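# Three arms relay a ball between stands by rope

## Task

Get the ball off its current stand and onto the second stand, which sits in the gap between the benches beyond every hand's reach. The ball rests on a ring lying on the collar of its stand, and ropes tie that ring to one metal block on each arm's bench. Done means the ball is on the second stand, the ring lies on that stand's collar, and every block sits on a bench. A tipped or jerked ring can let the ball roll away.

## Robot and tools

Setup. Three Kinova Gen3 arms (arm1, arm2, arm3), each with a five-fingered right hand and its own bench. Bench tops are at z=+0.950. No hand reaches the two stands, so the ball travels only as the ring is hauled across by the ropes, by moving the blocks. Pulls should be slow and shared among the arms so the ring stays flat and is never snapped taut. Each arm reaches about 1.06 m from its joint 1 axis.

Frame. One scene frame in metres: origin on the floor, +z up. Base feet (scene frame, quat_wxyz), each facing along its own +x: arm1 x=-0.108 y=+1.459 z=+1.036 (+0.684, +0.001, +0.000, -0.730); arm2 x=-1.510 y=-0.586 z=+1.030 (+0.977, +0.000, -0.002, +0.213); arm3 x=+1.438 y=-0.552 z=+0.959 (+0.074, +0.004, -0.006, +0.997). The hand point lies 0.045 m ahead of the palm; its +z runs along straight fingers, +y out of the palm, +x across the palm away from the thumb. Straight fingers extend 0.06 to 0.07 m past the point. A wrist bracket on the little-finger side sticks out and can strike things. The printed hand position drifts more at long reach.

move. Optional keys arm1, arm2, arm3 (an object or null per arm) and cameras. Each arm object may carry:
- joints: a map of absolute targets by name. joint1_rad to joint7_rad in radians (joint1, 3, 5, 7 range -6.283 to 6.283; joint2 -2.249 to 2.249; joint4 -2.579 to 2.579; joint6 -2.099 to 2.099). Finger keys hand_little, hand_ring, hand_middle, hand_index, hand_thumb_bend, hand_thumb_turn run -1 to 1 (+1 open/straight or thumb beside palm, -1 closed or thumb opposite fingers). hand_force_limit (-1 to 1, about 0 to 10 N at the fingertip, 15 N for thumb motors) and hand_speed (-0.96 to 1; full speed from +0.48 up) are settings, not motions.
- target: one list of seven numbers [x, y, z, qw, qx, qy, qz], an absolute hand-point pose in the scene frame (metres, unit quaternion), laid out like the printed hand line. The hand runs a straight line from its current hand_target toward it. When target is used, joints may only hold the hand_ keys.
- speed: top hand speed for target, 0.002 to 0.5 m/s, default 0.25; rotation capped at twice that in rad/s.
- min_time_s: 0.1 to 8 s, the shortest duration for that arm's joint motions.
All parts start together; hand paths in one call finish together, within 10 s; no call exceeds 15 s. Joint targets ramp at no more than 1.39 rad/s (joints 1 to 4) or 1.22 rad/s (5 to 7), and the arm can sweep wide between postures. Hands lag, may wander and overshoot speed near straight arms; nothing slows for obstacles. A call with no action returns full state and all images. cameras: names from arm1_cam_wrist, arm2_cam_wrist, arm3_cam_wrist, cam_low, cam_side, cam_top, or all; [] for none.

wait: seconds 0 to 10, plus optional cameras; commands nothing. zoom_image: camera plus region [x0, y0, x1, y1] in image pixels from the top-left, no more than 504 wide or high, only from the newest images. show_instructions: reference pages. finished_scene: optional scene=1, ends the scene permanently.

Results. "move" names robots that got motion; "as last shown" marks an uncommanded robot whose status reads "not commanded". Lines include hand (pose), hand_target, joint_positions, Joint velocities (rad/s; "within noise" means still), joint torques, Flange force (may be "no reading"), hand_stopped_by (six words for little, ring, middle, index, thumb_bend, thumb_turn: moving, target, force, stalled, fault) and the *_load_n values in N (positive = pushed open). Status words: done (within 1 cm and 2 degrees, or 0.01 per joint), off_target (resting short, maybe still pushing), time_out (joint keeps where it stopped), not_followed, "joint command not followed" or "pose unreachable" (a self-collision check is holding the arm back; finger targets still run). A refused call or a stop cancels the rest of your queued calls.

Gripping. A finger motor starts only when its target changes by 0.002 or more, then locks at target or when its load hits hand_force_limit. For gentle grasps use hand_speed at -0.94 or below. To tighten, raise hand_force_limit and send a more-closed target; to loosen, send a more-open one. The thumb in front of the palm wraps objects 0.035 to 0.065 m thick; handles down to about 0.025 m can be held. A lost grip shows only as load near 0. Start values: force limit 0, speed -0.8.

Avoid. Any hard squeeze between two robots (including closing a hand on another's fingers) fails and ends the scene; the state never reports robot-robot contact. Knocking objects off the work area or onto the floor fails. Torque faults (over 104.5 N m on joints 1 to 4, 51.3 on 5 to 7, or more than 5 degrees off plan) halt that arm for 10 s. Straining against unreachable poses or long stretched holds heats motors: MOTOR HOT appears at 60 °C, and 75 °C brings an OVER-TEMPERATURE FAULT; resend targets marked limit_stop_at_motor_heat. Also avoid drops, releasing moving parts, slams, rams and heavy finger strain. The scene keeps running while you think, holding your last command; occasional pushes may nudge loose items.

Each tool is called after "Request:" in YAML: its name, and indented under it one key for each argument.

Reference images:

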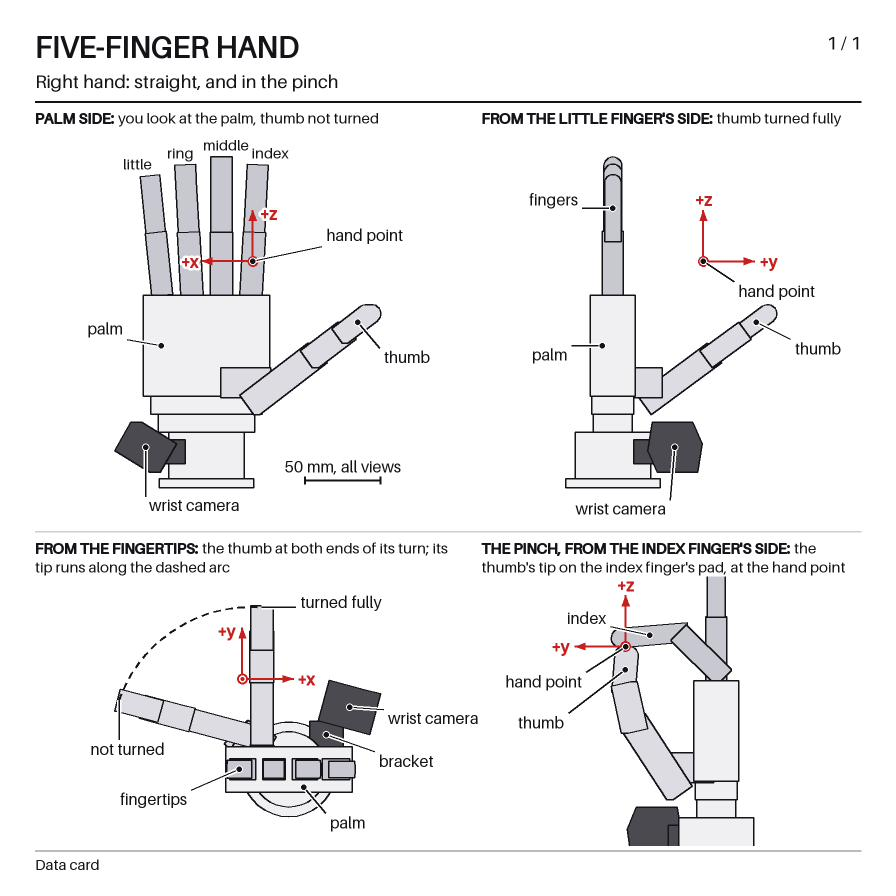

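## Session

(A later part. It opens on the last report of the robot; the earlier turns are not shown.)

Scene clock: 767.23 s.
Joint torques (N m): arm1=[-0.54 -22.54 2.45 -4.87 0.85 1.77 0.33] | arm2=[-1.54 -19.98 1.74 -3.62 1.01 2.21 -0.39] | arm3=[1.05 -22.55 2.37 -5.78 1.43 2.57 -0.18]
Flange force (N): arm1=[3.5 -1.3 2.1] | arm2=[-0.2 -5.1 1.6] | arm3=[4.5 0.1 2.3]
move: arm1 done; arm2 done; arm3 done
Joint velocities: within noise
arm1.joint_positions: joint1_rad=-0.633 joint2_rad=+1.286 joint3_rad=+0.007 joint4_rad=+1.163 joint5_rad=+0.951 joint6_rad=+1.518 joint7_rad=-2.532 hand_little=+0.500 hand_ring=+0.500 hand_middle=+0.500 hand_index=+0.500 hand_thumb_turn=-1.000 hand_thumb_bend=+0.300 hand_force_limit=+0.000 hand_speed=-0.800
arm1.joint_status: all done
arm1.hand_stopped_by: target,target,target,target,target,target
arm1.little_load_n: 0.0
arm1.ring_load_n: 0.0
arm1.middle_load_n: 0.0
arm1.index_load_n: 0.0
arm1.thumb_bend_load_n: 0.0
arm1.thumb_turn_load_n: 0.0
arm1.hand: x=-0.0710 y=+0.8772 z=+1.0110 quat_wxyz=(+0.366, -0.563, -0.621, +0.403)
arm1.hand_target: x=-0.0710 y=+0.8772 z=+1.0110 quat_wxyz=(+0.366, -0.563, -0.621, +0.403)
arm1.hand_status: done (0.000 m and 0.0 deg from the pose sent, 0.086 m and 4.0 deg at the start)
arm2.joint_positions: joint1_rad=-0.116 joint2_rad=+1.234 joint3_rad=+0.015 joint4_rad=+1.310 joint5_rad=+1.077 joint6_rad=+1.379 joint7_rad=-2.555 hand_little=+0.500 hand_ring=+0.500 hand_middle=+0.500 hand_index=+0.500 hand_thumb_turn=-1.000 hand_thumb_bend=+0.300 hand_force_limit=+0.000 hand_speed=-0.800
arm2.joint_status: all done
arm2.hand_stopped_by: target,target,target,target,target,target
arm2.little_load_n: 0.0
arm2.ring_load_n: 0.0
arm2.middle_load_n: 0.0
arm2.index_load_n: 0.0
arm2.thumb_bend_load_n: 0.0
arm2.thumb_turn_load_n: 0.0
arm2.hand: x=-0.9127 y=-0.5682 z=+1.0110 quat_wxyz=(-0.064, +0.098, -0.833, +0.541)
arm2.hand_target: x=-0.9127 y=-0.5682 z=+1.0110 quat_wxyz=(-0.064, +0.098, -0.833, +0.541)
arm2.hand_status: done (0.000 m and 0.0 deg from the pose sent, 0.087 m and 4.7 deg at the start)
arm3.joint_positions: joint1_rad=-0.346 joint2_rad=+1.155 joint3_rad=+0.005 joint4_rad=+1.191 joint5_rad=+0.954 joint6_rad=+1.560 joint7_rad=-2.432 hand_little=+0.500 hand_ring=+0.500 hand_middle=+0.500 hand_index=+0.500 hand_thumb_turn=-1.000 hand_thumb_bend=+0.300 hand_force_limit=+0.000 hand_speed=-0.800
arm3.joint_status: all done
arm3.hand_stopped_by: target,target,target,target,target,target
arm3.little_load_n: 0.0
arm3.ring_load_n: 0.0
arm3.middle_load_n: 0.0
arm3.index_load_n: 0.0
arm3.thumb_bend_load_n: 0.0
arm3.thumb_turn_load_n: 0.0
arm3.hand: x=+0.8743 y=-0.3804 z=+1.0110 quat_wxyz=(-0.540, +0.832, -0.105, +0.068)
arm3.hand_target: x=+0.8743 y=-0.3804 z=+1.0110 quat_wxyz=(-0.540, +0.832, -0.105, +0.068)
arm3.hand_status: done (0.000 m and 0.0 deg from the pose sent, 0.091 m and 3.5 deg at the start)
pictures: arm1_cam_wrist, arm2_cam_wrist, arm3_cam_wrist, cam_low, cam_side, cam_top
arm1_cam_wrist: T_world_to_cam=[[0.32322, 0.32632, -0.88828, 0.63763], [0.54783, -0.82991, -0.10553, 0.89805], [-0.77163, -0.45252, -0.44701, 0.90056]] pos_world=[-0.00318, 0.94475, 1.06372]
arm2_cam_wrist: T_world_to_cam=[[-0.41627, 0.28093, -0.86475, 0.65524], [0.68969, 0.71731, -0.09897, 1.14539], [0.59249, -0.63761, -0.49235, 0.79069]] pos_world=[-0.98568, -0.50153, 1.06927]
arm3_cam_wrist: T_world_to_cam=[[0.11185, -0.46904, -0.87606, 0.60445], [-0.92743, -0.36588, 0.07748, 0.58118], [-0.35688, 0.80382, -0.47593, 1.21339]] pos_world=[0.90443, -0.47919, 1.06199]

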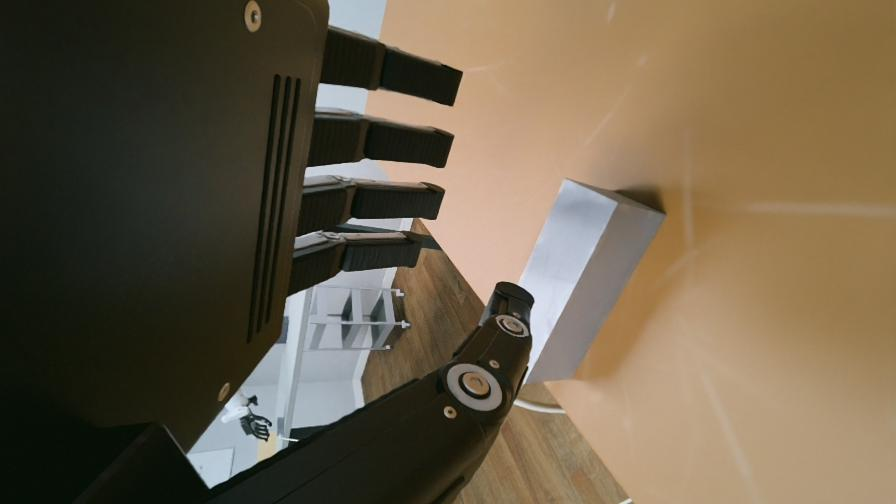

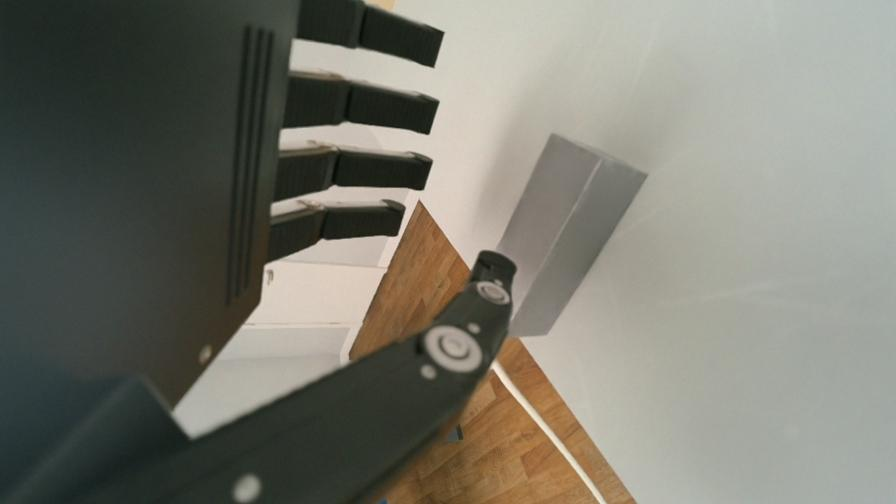

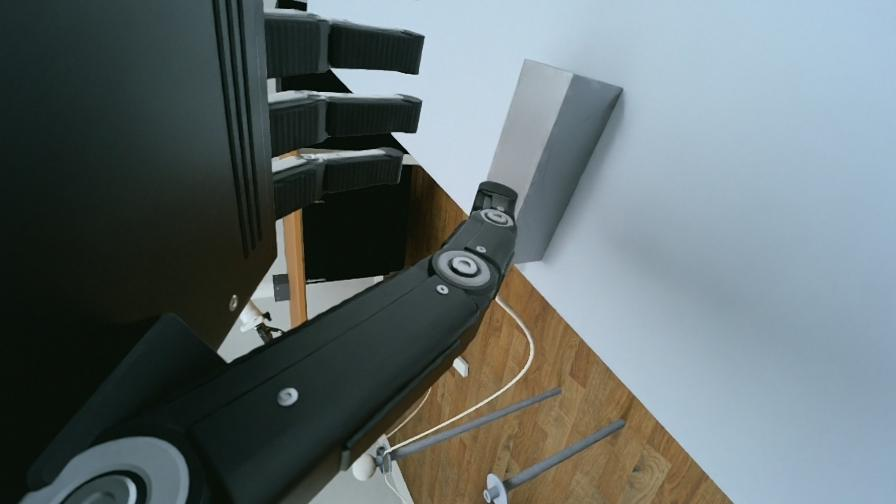

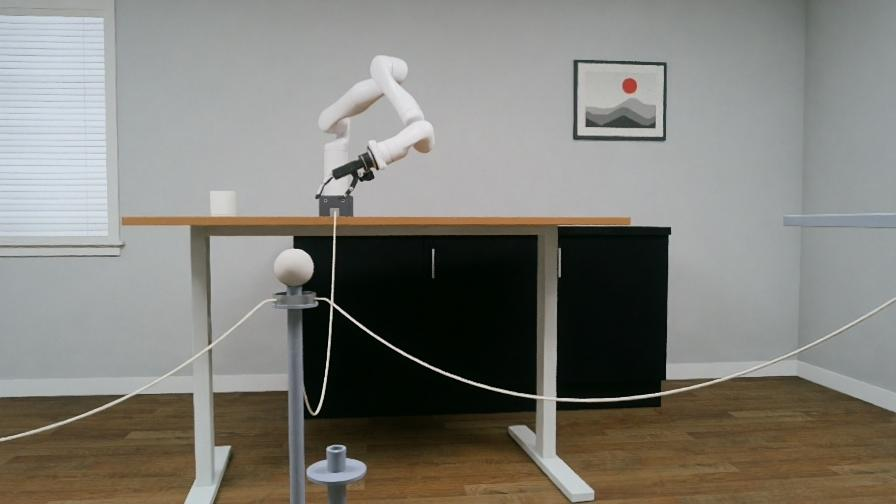

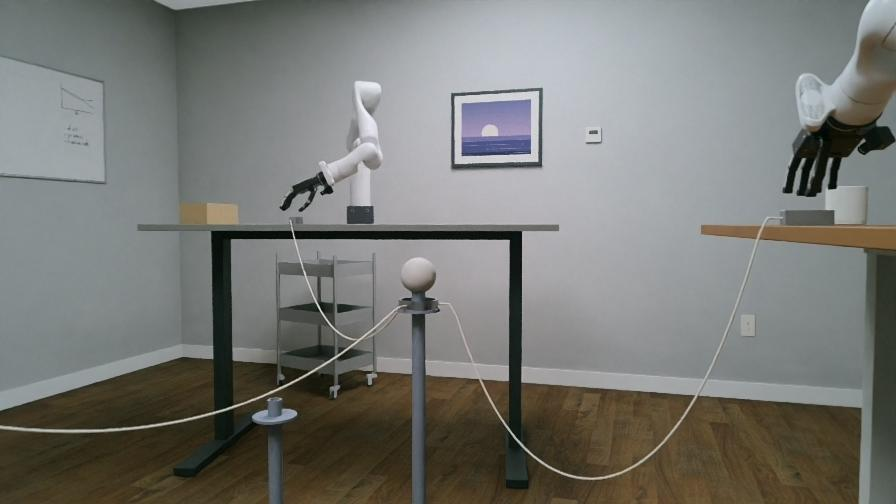

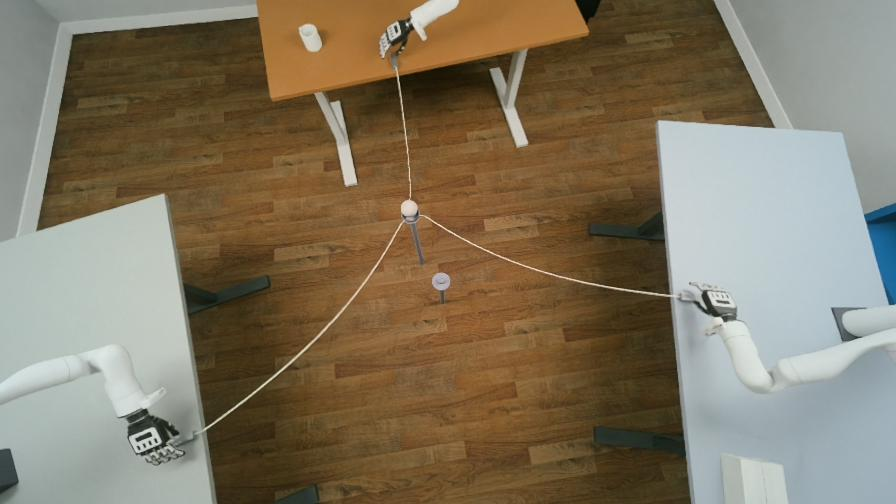

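Request:
move:
  arm1: {"target": [-0.071, 0.8772, 0.9665, 0.3658, -0.5634, -0.6213, 0.4034], "speed": 0.05, "joints": {"hand_speed": -0.94, "hand_force_limit": -0.5}}
  arm2: {"target": [-0.9144, -0.5673, 0.9695, -0.0636, 0.0979, -0.833, 0.5409], "speed": 0.05, "joints": {"hand_speed": -0.94, "hand_force_limit": -0.5}}
  arm3: {"target": [0.8743, -0.3804, 0.968, 0.5403, -0.8321, 0.1051, -0.0682], "speed": 0.05, "joints": {"hand_speed": -0.94, "hand_force_limit": -0.5}}
  cameras: ["all"]

Scene clock: 812.93 s.
Joint torques (N m): arm1=[-0.55 -22.69 2.51 -4.64 0.78 1.81 0.35] | arm2=[-1.59 -20.13 1.84 -3.33 0.94 2.3 -0.37] | arm3=[1.04 -22.74 2.44 -5.44 1.35 2.64 -0.2]
Flange force (N): arm1=[3.7 -1.7 2.0] | arm2=[-0.2 -5.2 1.7] | arm3=[4.6 -0.4 2.2]
move: arm1 done; arm2 done; arm3 done
Joint velocities: within noise
arm1.joint_positions: joint1_rad=-0.633 joint2_rad=+1.377 joint3_rad=+0.007 joint4_rad=+1.108 joint5_rad=+0.952 joint6_rad=+1.496 joint7_rad=-2.562 hand_little=+0.500 hand_ring=+0.500 hand_middle=+0.500 hand_index=+0.500 hand_thumb_turn=-1.000 hand_thumb_bend=+0.300 hand_force_limit=-0.500 hand_speed=-0.940
arm1.joint_status: all done
arm1.hand_stopped_by: target,target,target,target,target,target
arm1.little_load_n: 0.0
arm1.ring_load_n: 0.0
arm1.middle_load_n: 0.0
arm1.index_load_n: -0.5
arm1.thumb_bend_load_n: 0.5
arm1.thumb_turn_load_n: 0.0
arm1.hand: x=-0.0710 y=+0.8772 z=+0.9665 quat_wxyz=(+0.366, -0.563, -0.621, +0.403)
arm1.hand_target: x=-0.0710 y=+0.8772 z=+0.9665 quat_wxyz=(+0.366, -0.563, -0.621, +0.403)
arm1.hand_status: done (0.000 m and 0.0 deg from the pose sent, 0.045 m and 0.0 deg at the start)
arm2.joint_positions: joint1_rad=-0.119 joint2_rad=+1.319 joint3_rad=+0.015 joint4_rad=+1.269 joint5_rad=+1.081 joint6_rad=+1.360 joint7_rad=-2.595 hand_little=+0.500 hand_ring=+0.500 hand_middle=+0.500 hand_index=+0.500 hand_thumb_turn=-1.000 hand_thumb_bend=+0.300 hand_force_limit=-0.500 hand_speed=-0.940
arm2.joint_status: all done
arm2.hand_stopped_by: target,target,target,target,target,target
arm2.little_load_n: 0.0
arm2.ring_load_n: 0.0
arm2.middle_load_n: 0.0
arm2.index_load_n: 0.0
arm2.thumb_bend_load_n: 0.5
arm2.thumb_turn_load_n: 0.0
arm2.hand: x=-0.9144 y=-0.5673 z=+0.9695 quat_wxyz=(-0.064, +0.098, -0.833, +0.541)
arm2.hand_target: x=-0.9144 y=-0.5673 z=+0.9695 quat_wxyz=(-0.064, +0.098, -0.833, +0.541)
arm2.hand_status: done (0.000 m and 0.0 deg from the pose sent, 0.042 m and 0.0 deg at the start)
arm3.joint_positions: joint1_rad=-0.347 joint2_rad=+1.234 joint3_rad=+0.004 joint4_rad=+1.167 joint5_rad=+0.955 joint6_rad=+1.530 joint7_rad=-2.477 hand_little=+0.500 hand_ring=+0.500 hand_middle=+0.500 hand_index=+0.500 hand_thumb_turn=-1.000 hand_thumb_bend=+0.300 hand_force_limit=-0.500 hand_speed=-0.940
arm3.joint_status: all done
arm3.hand_stopped_by: target,target,target,target,target,target
arm3.little_load_n: 0.0
arm3.ring_load_n: 0.0
arm3.middle_load_n: 0.0
arm3.index_load_n: 0.0
arm3.thumb_bend_load_n: 0.0
arm3.thumb_turn_load_n: 0.0
arm3.hand: x=+0.8743 y=-0.3804 z=+0.9680 quat_wxyz=(-0.540, +0.832, -0.105, +0.068)
arm3.hand_target: x=+0.8743 y=-0.3804 z=+0.9680 quat_wxyz=(-0.540, +0.832, -0.105, +0.068)
arm3.hand_status: done (0.000 m and 0.0 deg from the pose sent, 0.043 m and 0.0 deg at the start)
pictures: arm1_cam_wrist, arm2_cam_wrist, arm3_cam_wrist, cam_low, cam_side, cam_top
arm1_cam_wrist: T_world_to_cam=[[0.32327, 0.32638, -0.88824, 0.59799], [0.54785, -0.82989, -0.10555, 0.89336], [-0.77159, -0.4525, -0.44709, 0.88074]] pos_world=[-0.00318, 0.94475, 1.01922]
arm2_cam_wrist: T_world_to_cam=[[-0.41626, 0.28091, -0.86476, 0.6184], [0.68973, 0.71727, -0.09901, 1.14187], [0.59245, -0.63767, -0.49232, 0.77174]] pos_world=[-0.98738, -0.50063, 1.02777]
arm3_cam_wrist: T_world_to_cam=[[0.11185, -0.46904, -0.87606, 0.56678], [-0.92743, -0.36588, 0.07748, 0.58451], [-0.35688, 0.80382, -0.47593, 1.19292]] pos_world=[0.90443, -0.47919, 1.01899]

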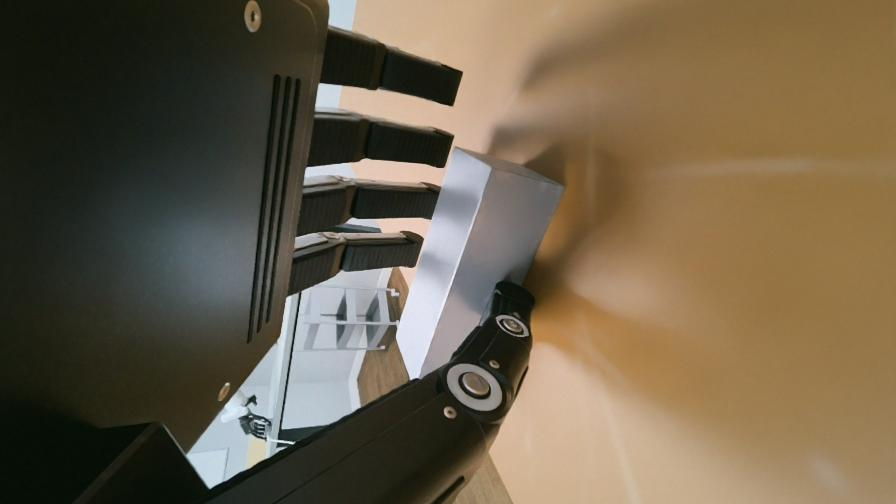

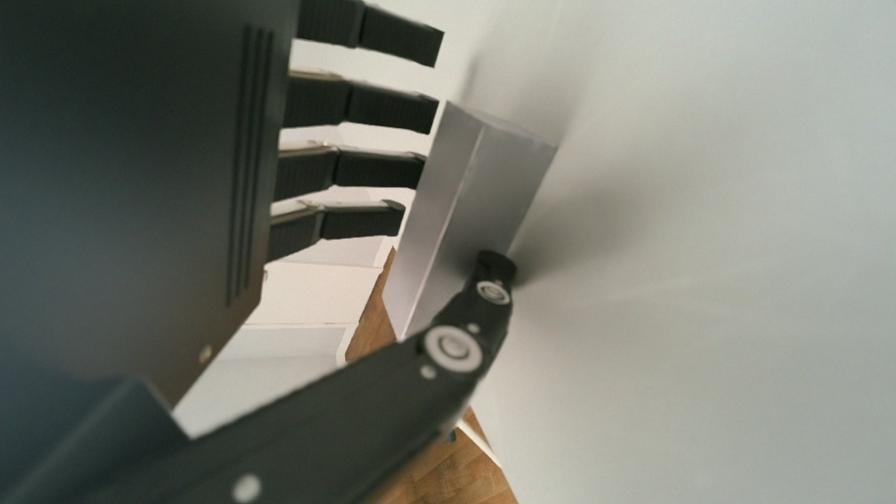

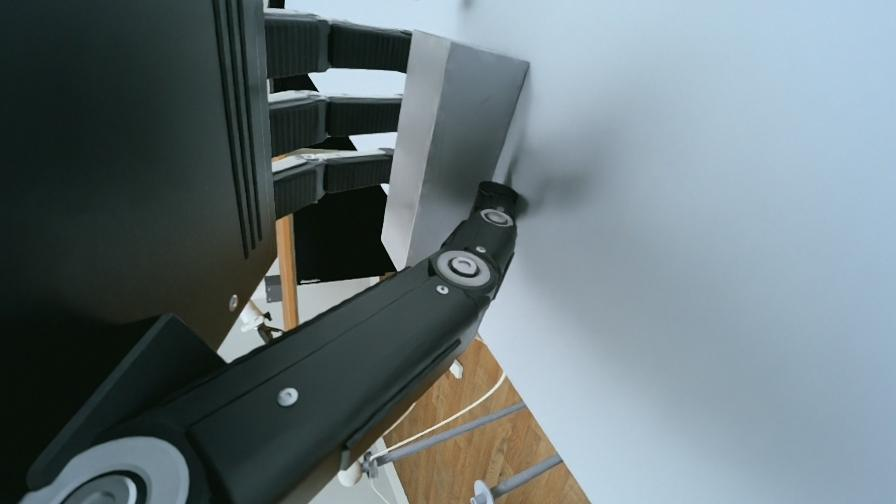

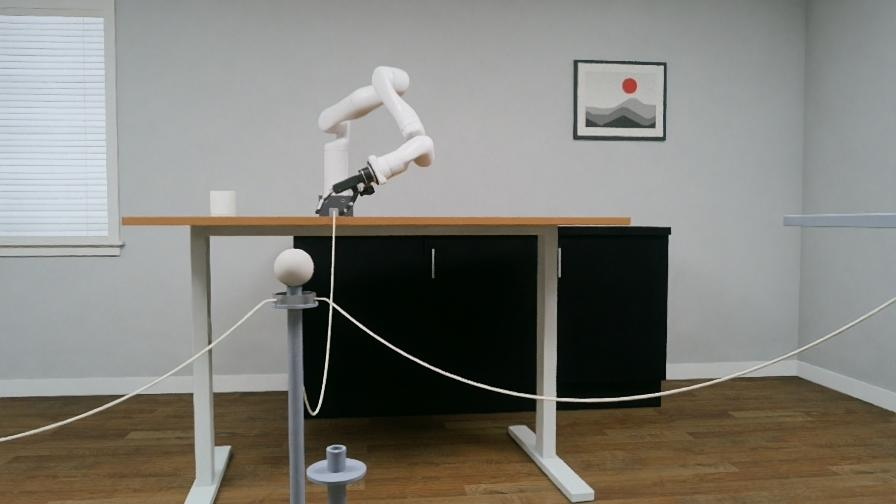

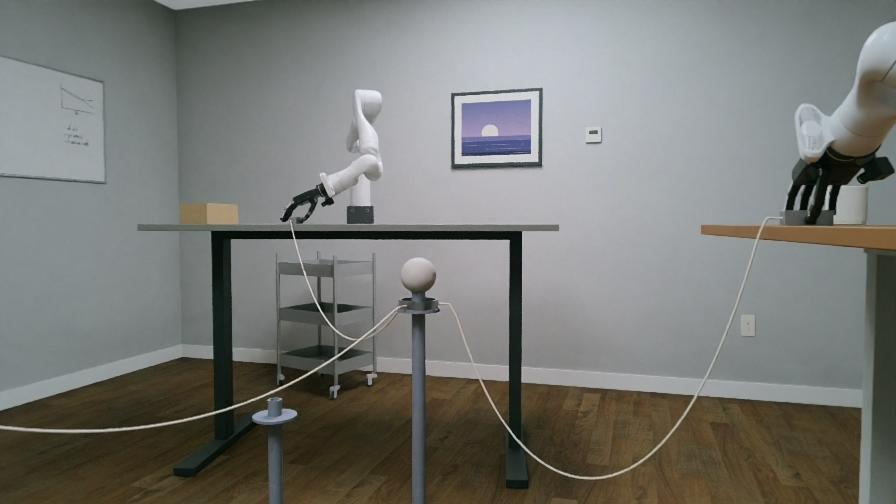

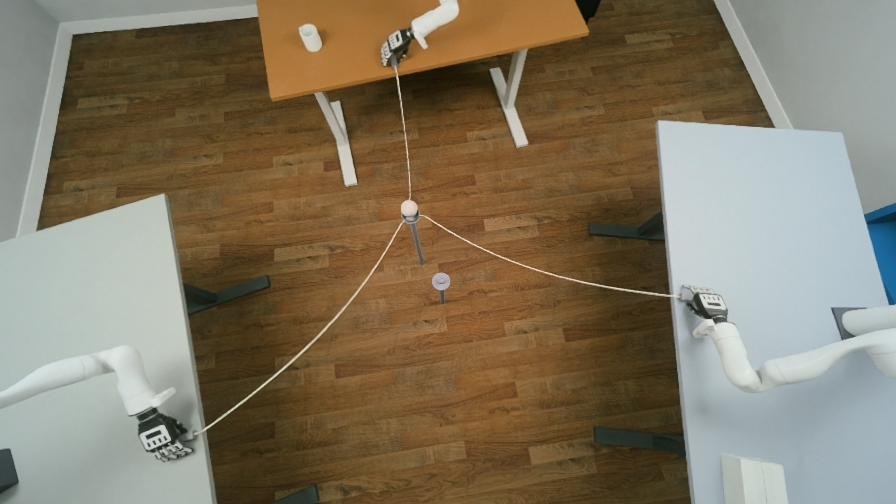

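Request:
move:
  arm1: {"joints": {"hand_index": -0.6, "hand_middle": -0.6, "hand_ring": -0.6, "hand_thumb_bend": -0.6}}
  arm2: {"joints": {"hand_index": -0.6, "hand_middle": -0.6, "hand_ring": -0.6, "hand_thumb_bend": -0.6}}
  arm3: {"joints": {"hand_index": -0.6, "hand_middle": -0.6, "hand_ring": -0.6, "hand_thumb_bend": -0.6}}
  cameras: ["arm1_cam_wrist", "arm2_cam_wrist", "arm3_cam_wrist"]

Scene clock: 831.93 s.
Joint torques (N m): arm1=[-1.08 -21.8 1.42 -4.76 0.28 1 0.35] | arm2=[-2.33 -19.04 0.36 -3.38 0.42 1.35 -0.38] | arm3=[0.64 -21.41 1.43 -5.45 0.76 1.74 -0.19]
Flange force (N): arm1=[3.9 -4.2 1.9] | arm2=[-0.1 -8.2 1.8] | arm3=[5.1 -3.5 1.6]
move: arm1 off_target; arm2 off_target; arm3 off_target
Joint velocities: within noise
arm1.joint_positions: joint1_rad=-0.633 joint2_rad=+1.377 joint3_rad=+0.007 joint4_rad=+1.108 joint5_rad=+0.952 joint6_rad=+1.496 joint7_rad=-2.562 hand_little=+0.500 hand_ring=+0.118 hand_middle=+0.225 hand_index=+0.129 hand_thumb_turn=-1.000 hand_thumb_bend=+0.091 hand_force_limit=-0.500 hand_speed=-0.940
arm1.joint_status: hand_ring off_target (ended at +0.118, target -0.600); hand_middle off_target (ended at +0.225, target -0.600); hand_index off_target (ended at +0.129, target -0.600); hand_thumb_bend off_target (ended at +0.091, target -0.600)
arm1.hand_stopped_by: target,force,force,force,force,target
arm1.little_load_n: 0.0
arm1.ring_load_n: 2.5
arm1.middle_load_n: 2.0
arm1.index_load_n: 3.5
arm1.thumb_bend_load_n: 3.5
arm1.thumb_turn_load_n: 1.0
arm1.hand: x=-0.0710 y=+0.8772 z=+0.9665 quat_wxyz=(+0.366, -0.563, -0.621, +0.403)
arm1.hand_target: x=-0.0710 y=+0.8772 z=+0.9665 quat_wxyz=(+0.366, -0.563, -0.621, +0.403)
arm1.hand_status: not commanded
arm2.joint_positions: joint1_rad=-0.119 joint2_rad=+1.319 joint3_rad=+0.015 joint4_rad=+1.269 joint5_rad=+1.081 joint6_rad=+1.360 joint7_rad=-2.595 hand_little=+0.500 hand_ring=+0.123 hand_middle=+0.151 hand_index=+0.129 hand_thumb_turn=-1.000 hand_thumb_bend=+0.096 hand_force_limit=-0.500 hand_speed=-0.940
arm2.joint_status: hand_ring off_target (ended at +0.123, target -0.600); hand_middle off_target (ended at +0.151, target -0.600); hand_index off_target (ended at +0.129, target -0.600); hand_thumb_bend off_target (ended at +0.096, target -0.600)
arm2.hand_stopped_by: target,force,force,force,force,target
arm2.little_load_n: 0.0
arm2.ring_load_n: 2.5
arm2.middle_load_n: 2.5
arm2.index_load_n: 4.0
arm2.thumb_bend_load_n: 4.0
arm2.thumb_turn_load_n: 1.0
arm2.hand: x=-0.9144 y=-0.5673 z=+0.9695 quat_wxyz=(-0.064, +0.098, -0.833, +0.541)
arm2.hand_target: x=-0.9144 y=-0.5673 z=+0.9695 quat_wxyz=(-0.064, +0.098, -0.833, +0.541)
arm2.hand_status: not commanded
arm3.joint_positions: joint1_rad=-0.347 joint2_rad=+1.234 joint3_rad=+0.004 joint4_rad=+1.167 joint5_rad=+0.955 joint6_rad=+1.530 joint7_rad=-2.477 hand_little=+0.500 hand_ring=+0.134 hand_middle=+0.309 hand_index=+0.140 hand_thumb_turn=-1.000 hand_thumb_bend=+0.106 hand_force_limit=-0.500 hand_speed=-0.940
arm3.joint_status: hand_ring off_target (ended at +0.134, target -0.600); hand_middle off_target (ended at +0.309, target -0.600); hand_index off_target (ended at +0.140, target -0.600); hand_thumb_bend off_target (ended at +0.106, target -0.600)
arm3.hand_stopped_by: target,force,force,force,force,target
arm3.little_load_n: 0.0
arm3.ring_load_n: 3.0
arm3.middle_load_n: 2.0
arm3.index_load_n: 4.0
arm3.thumb_bend_load_n: 4.0
arm3.thumb_turn_load_n: 1.0
arm3.hand: x=+0.8743 y=-0.3804 z=+0.9680 quat_wxyz=(-0.540, +0.832, -0.105, +0.068)
arm3.hand_target: x=+0.8743 y=-0.3804 z=+0.9680 quat_wxyz=(-0.540, +0.832, -0.105, +0.068)
arm3.hand_status: not commanded
arm1_cam_wrist: T_world_to_cam=[[0.32329, 0.32636, -0.88824, 0.59802], [0.54784, -0.8299, -0.10552, 0.89334], [-0.77159, -0.4525, -0.44709, 0.88073]] pos_world=[-0.00318, 0.94475, 1.01922]
arm2_cam_wrist: T_world_to_cam=[[-0.4163, 0.2809, -0.86475, 0.61834], [0.68967, 0.71732, -0.099, 1.14184], [0.59249, -0.63761, -0.49235, 0.77184]] pos_world=[-0.98738, -0.50063, 1.02777]
arm3_cam_wrist: T_world_to_cam=[[0.11185, -0.46904, -0.87606, 0.56678], [-0.92743, -0.36588, 0.07748, 0.58451], [-0.35688, 0.80382, -0.47593, 1.19292]] pos_world=[0.90443, -0.47919, 1.01899]

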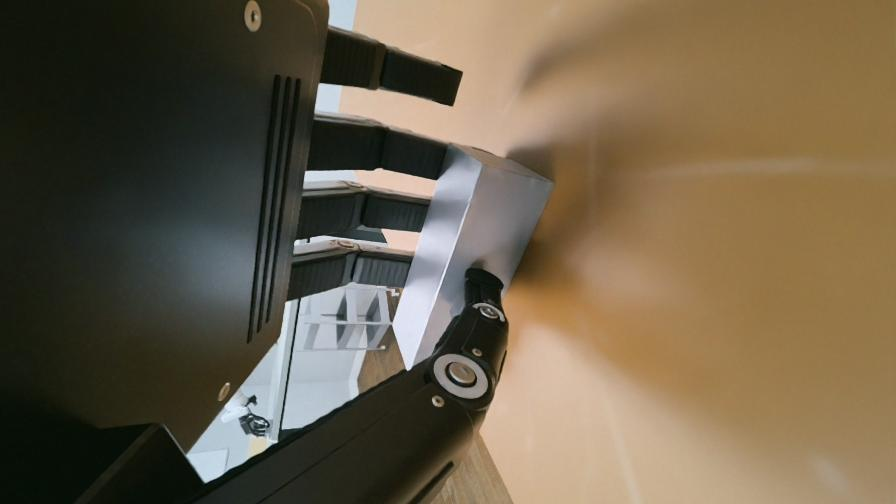

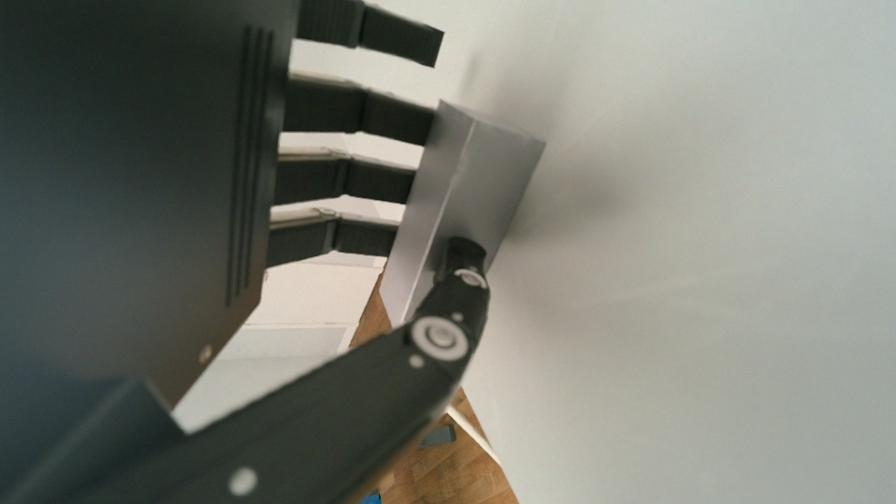

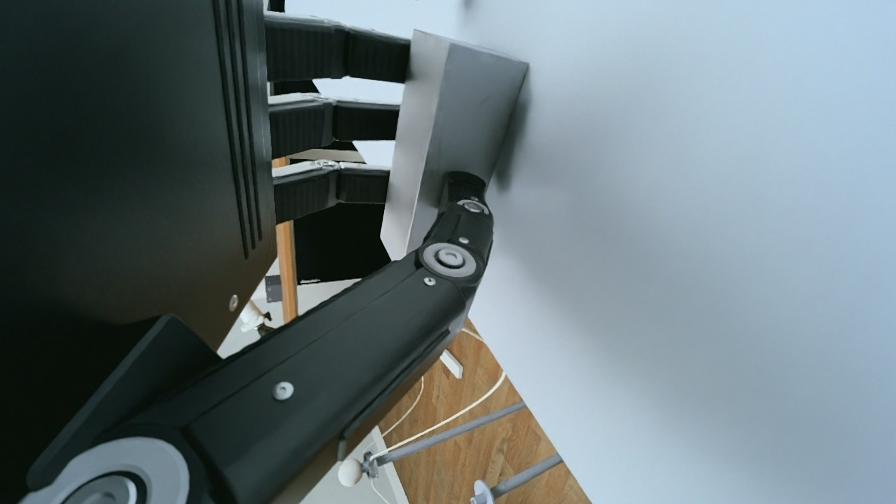

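Request:
move:
  arm1: {"joints": {"hand_force_limit": -0.1, "hand_index": -0.7, "hand_middle": -0.7, "hand_ring": -0.7, "hand_thumb_bend": -0.7}}
  arm2: {"joints": {"hand_force_limit": -0.1, "hand_index": -0.7, "hand_middle": -0.7, "hand_ring": -0.7, "hand_thumb_bend": -0.7}}
  arm3: {"joints": {"hand_force_limit": -0.1, "hand_index": -0.7, "hand_middle": -0.7, "hand_ring": -0.7, "hand_thumb_bend": -0.7}}

Request:
move:
  arm1: {"target": [-0.071, 0.8772, 1.0265, 0.3658, -0.5634, -0.6213, 0.4034], "speed": 0.05}
  arm2: {"target": [-0.9144, -0.5673, 1.0295, -0.0636, 0.0979, -0.833, 0.5409], "speed": 0.05}
  arm3: {"target": [0.8743, -0.3804, 1.028, 0.5403, -0.8321, 0.1051, -0.0682], "speed": 0.05}
  cameras: ["all"]

Scene clock: 1006.90 s.
Joint torques (N m): arm1=[-1.87 -21.55 0.52 -4.97 -0.09 0.51 0.36] | arm2=[-3.22 -18.69 -0.74 -3.5 0.07 0.81 -0.32] | arm3=[-0.09 -21.3 0.62 -5.63 0.45 1.35 -0.16]
Flange force (N): arm1=[3.8 -5.7 2.8] | arm2=[-0.1 -9.8 2.9] | arm3=[5.0 -4.5 2.5]
move: arm1 off_target; arm2 off_target; arm3 off_target
Joint velocities: within noise
arm1.joint_positions: joint1_rad=-0.633 joint2_rad=+1.377 joint3_rad=+0.007 joint4_rad=+1.108 joint5_rad=+0.952 joint6_rad=+1.496 joint7_rad=-2.562 hand_little=+0.500 hand_ring=+0.097 hand_middle=+0.210 hand_index=+0.119 hand_thumb_turn=-1.000 hand_thumb_bend=+0.070 hand_force_limit=-0.100 hand_speed=-0.940
arm1.joint_status: hand_ring off_target (ended at +0.097, target -0.700); hand_middle off_target (ended at +0.210, target -0.700); hand_index off_target (ended at +0.119, target -0.700); hand_thumb_bend off_target (ended at +0.070, target -0.700); the others done
arm1.hand_stopped_by: target,force,force,force,force,target
arm1.little_load_n: 0.0
arm1.ring_load_n: 5.0
arm1.middle_load_n: 4.5
arm1.index_load_n: 5.5
arm1.thumb_bend_load_n: 6.5
arm1.thumb_turn_load_n: 2.0
arm1.hand: x=-0.0710 y=+0.8772 z=+0.9665 quat_wxyz=(+0.366, -0.563, -0.621, +0.403)
arm1.hand_target: x=-0.0710 y=+0.8772 z=+0.9665 quat_wxyz=(+0.366, -0.563, -0.621, +0.403)
arm1.hand_status: not commanded
arm2.joint_positions: joint1_rad=-0.119 joint2_rad=+1.319 joint3_rad=+0.015 joint4_rad=+1.269 joint5_rad=+1.081 joint6_rad=+1.360 joint7_rad=-2.595 hand_little=+0.500 hand_ring=+0.102 hand_middle=+0.131 hand_index=+0.124 hand_thumb_turn=-1.000 hand_thumb_bend=+0.075 hand_force_limit=-0.100 hand_speed=-0.940
arm2.joint_status: hand_ring off_target (ended at +0.102, target -0.700); hand_middle off_target (ended at +0.131, target -0.700); hand_index off_target (ended at +0.124, target -0.700); hand_thumb_bend off_target (ended at +0.075, target -0.700); the others done
arm2.hand_stopped_by: target,force,force,force,force,target
arm2.little_load_n: 0.0
arm2.ring_load_n: 5.0
arm2.middle_load_n: 4.5
arm2.index_load_n: 6.0
arm2.thumb_bend_load_n: 6.5
arm2.thumb_turn_load_n: 2.0
arm2.hand: x=-0.9144 y=-0.5673 z=+0.9695 quat_wxyz=(-0.064, +0.098, -0.833, +0.541)
arm2.hand_target: x=-0.9144 y=-0.5673 z=+0.9695 quat_wxyz=(-0.064, +0.098, -0.833, +0.541)
arm2.hand_status: not commanded
arm3.joint_positions: joint1_rad=-0.347 joint2_rad=+1.234 joint3_rad=+0.004 joint4_rad=+1.167 joint5_rad=+0.955 joint6_rad=+1.530 joint7_rad=-2.477 hand_little=+0.500 hand_ring=+0.125 hand_middle=+0.300 hand_index=+0.136 hand_thumb_turn=-1.000 hand_thumb_bend=+0.100 hand_force_limit=-0.100 hand_speed=-0.940
arm3.joint_status: hand_ring off_target (ended at +0.125, target -0.700); hand_middle off_target (ended at +0.300, target -0.700); hand_index off_target (ended at +0.136, target -0.700); hand_thumb_bend off_target (ended at +0.100, target -0.700); the others done
arm3.hand_stopped_by: target,force,force,force,force,target
arm3.little_load_n: 0.0
arm3.ring_load_n: 6.0
arm3.middle_load_n: 4.0
arm3.index_load_n: 6.0
arm3.thumb_bend_load_n: 6.5
arm3.thumb_turn_load_n: 2.0
arm3.hand: x=+0.8743 y=-0.3803 z=+0.9680 quat_wxyz=(-0.540, +0.832, -0.105, +0.068)
arm3.hand_target: x=+0.8743 y=-0.3804 z=+0.9680 quat_wxyz=(-0.540, +0.832, -0.105, +0.068)
arm3.hand_status: not commanded
pictures: none

Scene clock: 1008.60 s.
Joint torques (N m): arm1=[-0.54 -23.1 2.77 -5.15 1.11 2.03 0.32] | arm2=[-1.55 -20.5 2.08 -3.91 1.26 2.53 -0.4] | arm3=[1.05 -23.13 2.71 -6.03 1.67 2.82 -0.24]
Flange force (N): arm1=[3.8 -0.1 2.7] | arm2=[0.0 -4.0 2.3] | arm3=[4.1 1.4 2.8]
move: arm1 done; arm2 done; arm3 done
Joint velocities: within noise
arm1.joint_positions: joint1_rad=-0.633 joint2_rad=+1.255 joint3_rad=+0.007 joint4_rad=+1.177 joint5_rad=+0.950 joint6_rad=+1.527 joint7_rad=-2.519 hand_little=+0.500 hand_ring=+0.097 hand_middle=+0.209 hand_index=+0.119 hand_thumb_turn=-1.000 hand_thumb_bend=+0.070 hand_force_limit=-0.100 hand_speed=-0.940
arm1.joint_status: not commanded
arm1.hand_stopped_by: target,force,force,force,force,target
arm1.little_load_n: 0.0
arm1.ring_load_n: 5.0
arm1.middle_load_n: 0.0
arm1.index_load_n: 5.5
arm1.thumb_bend_load_n: 6.5
arm1.thumb_turn_load_n: 2.0
arm1.hand: x=-0.0710 y=+0.8772 z=+1.0265 quat_wxyz=(+0.366, -0.563, -0.621, +0.403)
arm1.hand_target: x=-0.0710 y=+0.8772 z=+1.0265 quat_wxyz=(+0.366, -0.563, -0.621, +0.403)
arm1.hand_status: done (0.000 m and 0.0 deg from the pose sent, 0.060 m and 0.0 deg at the start)
arm2.joint_positions: joint1_rad=-0.118 joint2_rad=+1.196 joint3_rad=+0.014 joint4_rad=+1.330 joint5_rad=+1.073 joint6_rad=+1.390 joint7_rad=-2.540 hand_little=+0.500 hand_ring=+0.102 hand_middle=+0.130 hand_index=+0.124 hand_thumb_turn=-1.000 hand_thumb_bend=+0.075 hand_force_limit=-0.100 hand_speed=-0.940
arm2.joint_status: not commanded
arm2.hand_stopped_by: target,force,force,force,force,target
arm2.little_load_n: 0.0
arm2.ring_load_n: 4.5
arm2.middle_load_n: 1.0
arm2.index_load_n: 5.5
arm2.thumb_bend_load_n: 6.5
arm2.thumb_turn_load_n: 2.5
arm2.hand: x=-0.9144 y=-0.5673 z=+1.0295 quat_wxyz=(-0.064, +0.098, -0.833, +0.541)
arm2.hand_target: x=-0.9144 y=-0.5673 z=+1.0295 quat_wxyz=(-0.064, +0.098, -0.833, +0.541)
arm2.hand_status: done (0.000 m and 0.0 deg from the pose sent, 0.060 m and 0.0 deg at the start)
arm3.joint_positions: joint1_rad=-0.346 joint2_rad=+1.125 joint3_rad=+0.006 joint4_rad=+1.196 joint5_rad=+0.954 joint6_rad=+1.574 joint7_rad=-2.411 hand_little=+0.500 hand_ring=+0.125 hand_middle=+0.299 hand_index=+0.136 hand_thumb_turn=-1.000 hand_thumb_bend=+0.100 hand_force_limit=-0.100 hand_speed=-0.940
arm3.joint_status: not commanded
arm3.hand_stopped_by: target,force,force,force,force,target
arm3.little_load_n: 0.0
arm3.ring_load_n: 6.0
arm3.middle_load_n: 0.0
arm3.index_load_n: 6.0
arm3.thumb_bend_load_n: 6.5
arm3.thumb_turn_load_n: 2.0
arm3.hand: x=+0.8743 y=-0.3804 z=+1.0280 quat_wxyz=(-0.540, +0.832, -0.105, +0.068)
arm3.hand_target: x=+0.8743 y=-0.3804 z=+1.0280 quat_wxyz=(-0.540, +0.832, -0.105, +0.068)
arm3.hand_status: done (0.000 m and 0.0 deg from the pose sent, 0.060 m and 0.0 deg at the start)
pictures: arm1_cam_wrist, arm2_cam_wrist, arm3_cam_wrist, cam_low, cam_side, cam_top
arm1_cam_wrist: T_world_to_cam=[[0.32322, 0.32632, -0.88828, 0.6514], [0.54783, -0.82991, -0.10553, 0.89968], [-0.77163, -0.45252, -0.44701, 0.90749]] pos_world=[-0.00318, 0.94475, 1.07922]
arm2_cam_wrist: T_world_to_cam=[[-0.4163, 0.2809, -0.86475, 0.67023], [0.68967, 0.71732, -0.099, 1.14778], [0.59249, -0.63761, -0.49235, 0.80138]] pos_world=[-0.98738, -0.50063, 1.08777]
arm3_cam_wrist: T_world_to_cam=[[0.11185, -0.46905, -0.87606, 0.61934], [-0.92746, -0.3658, 0.07744, 0.57997], [-0.35679, 0.80385, -0.47595, 1.22143]] pos_world=[0.90443, -0.47919, 1.07899]

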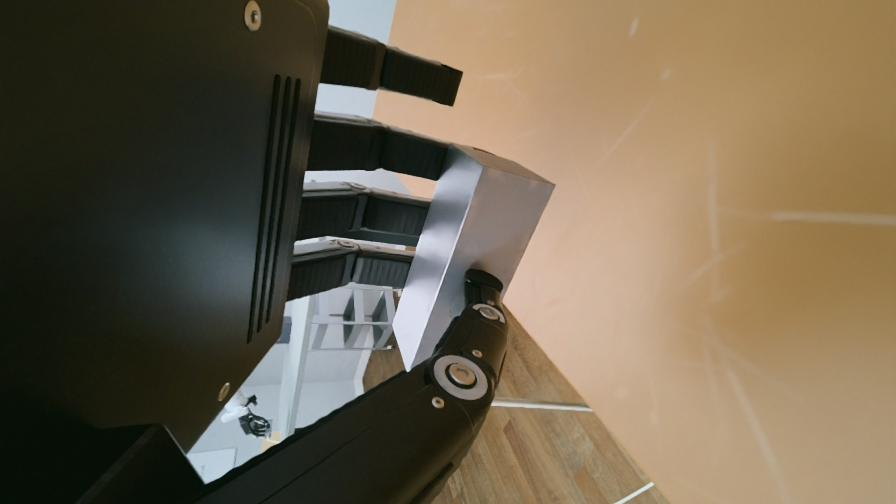

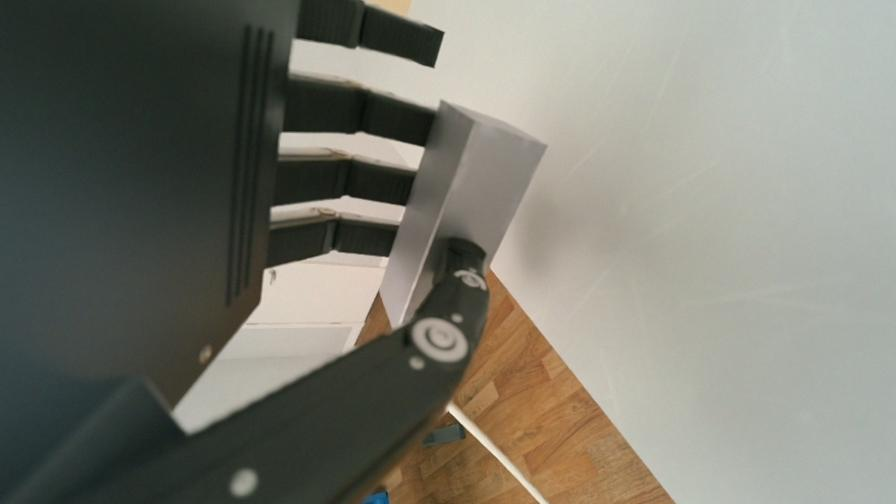

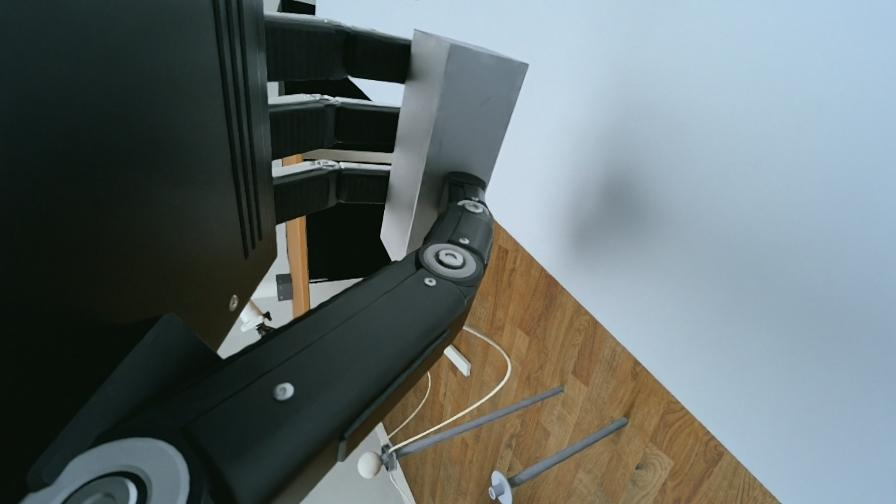

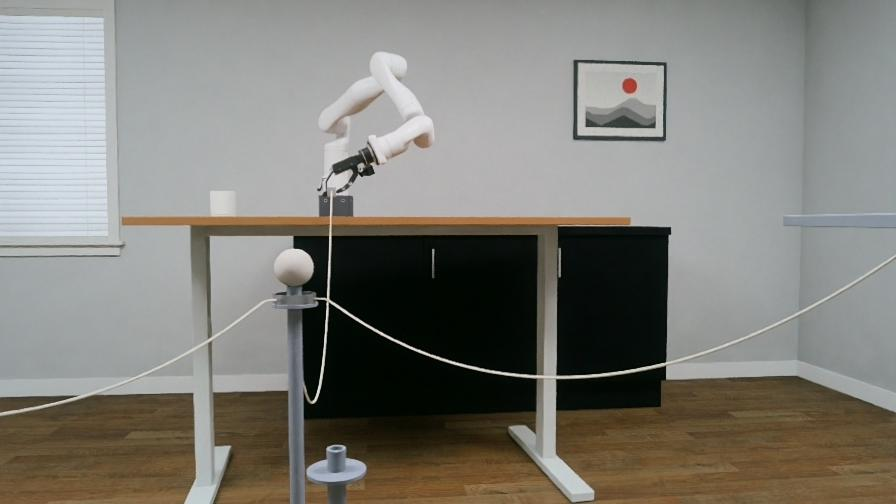

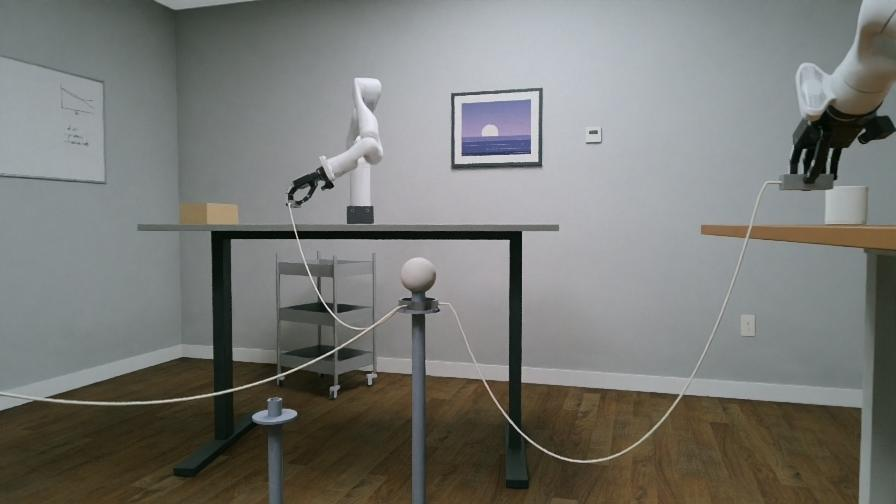

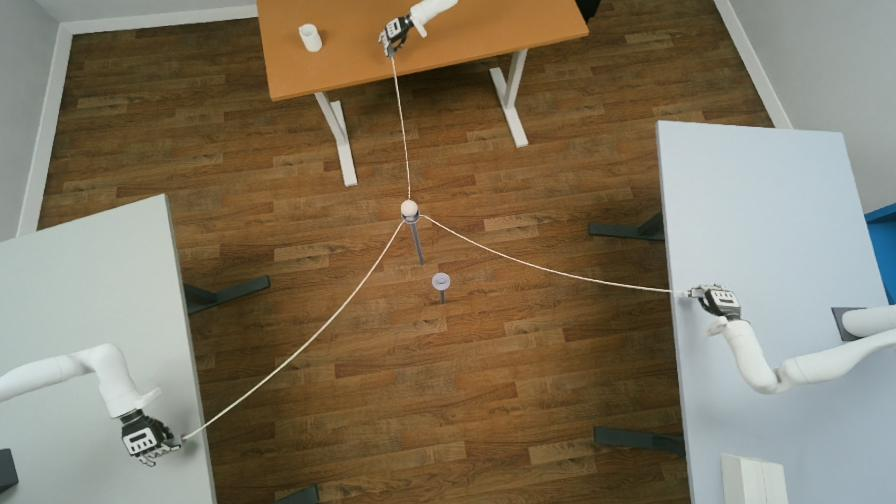

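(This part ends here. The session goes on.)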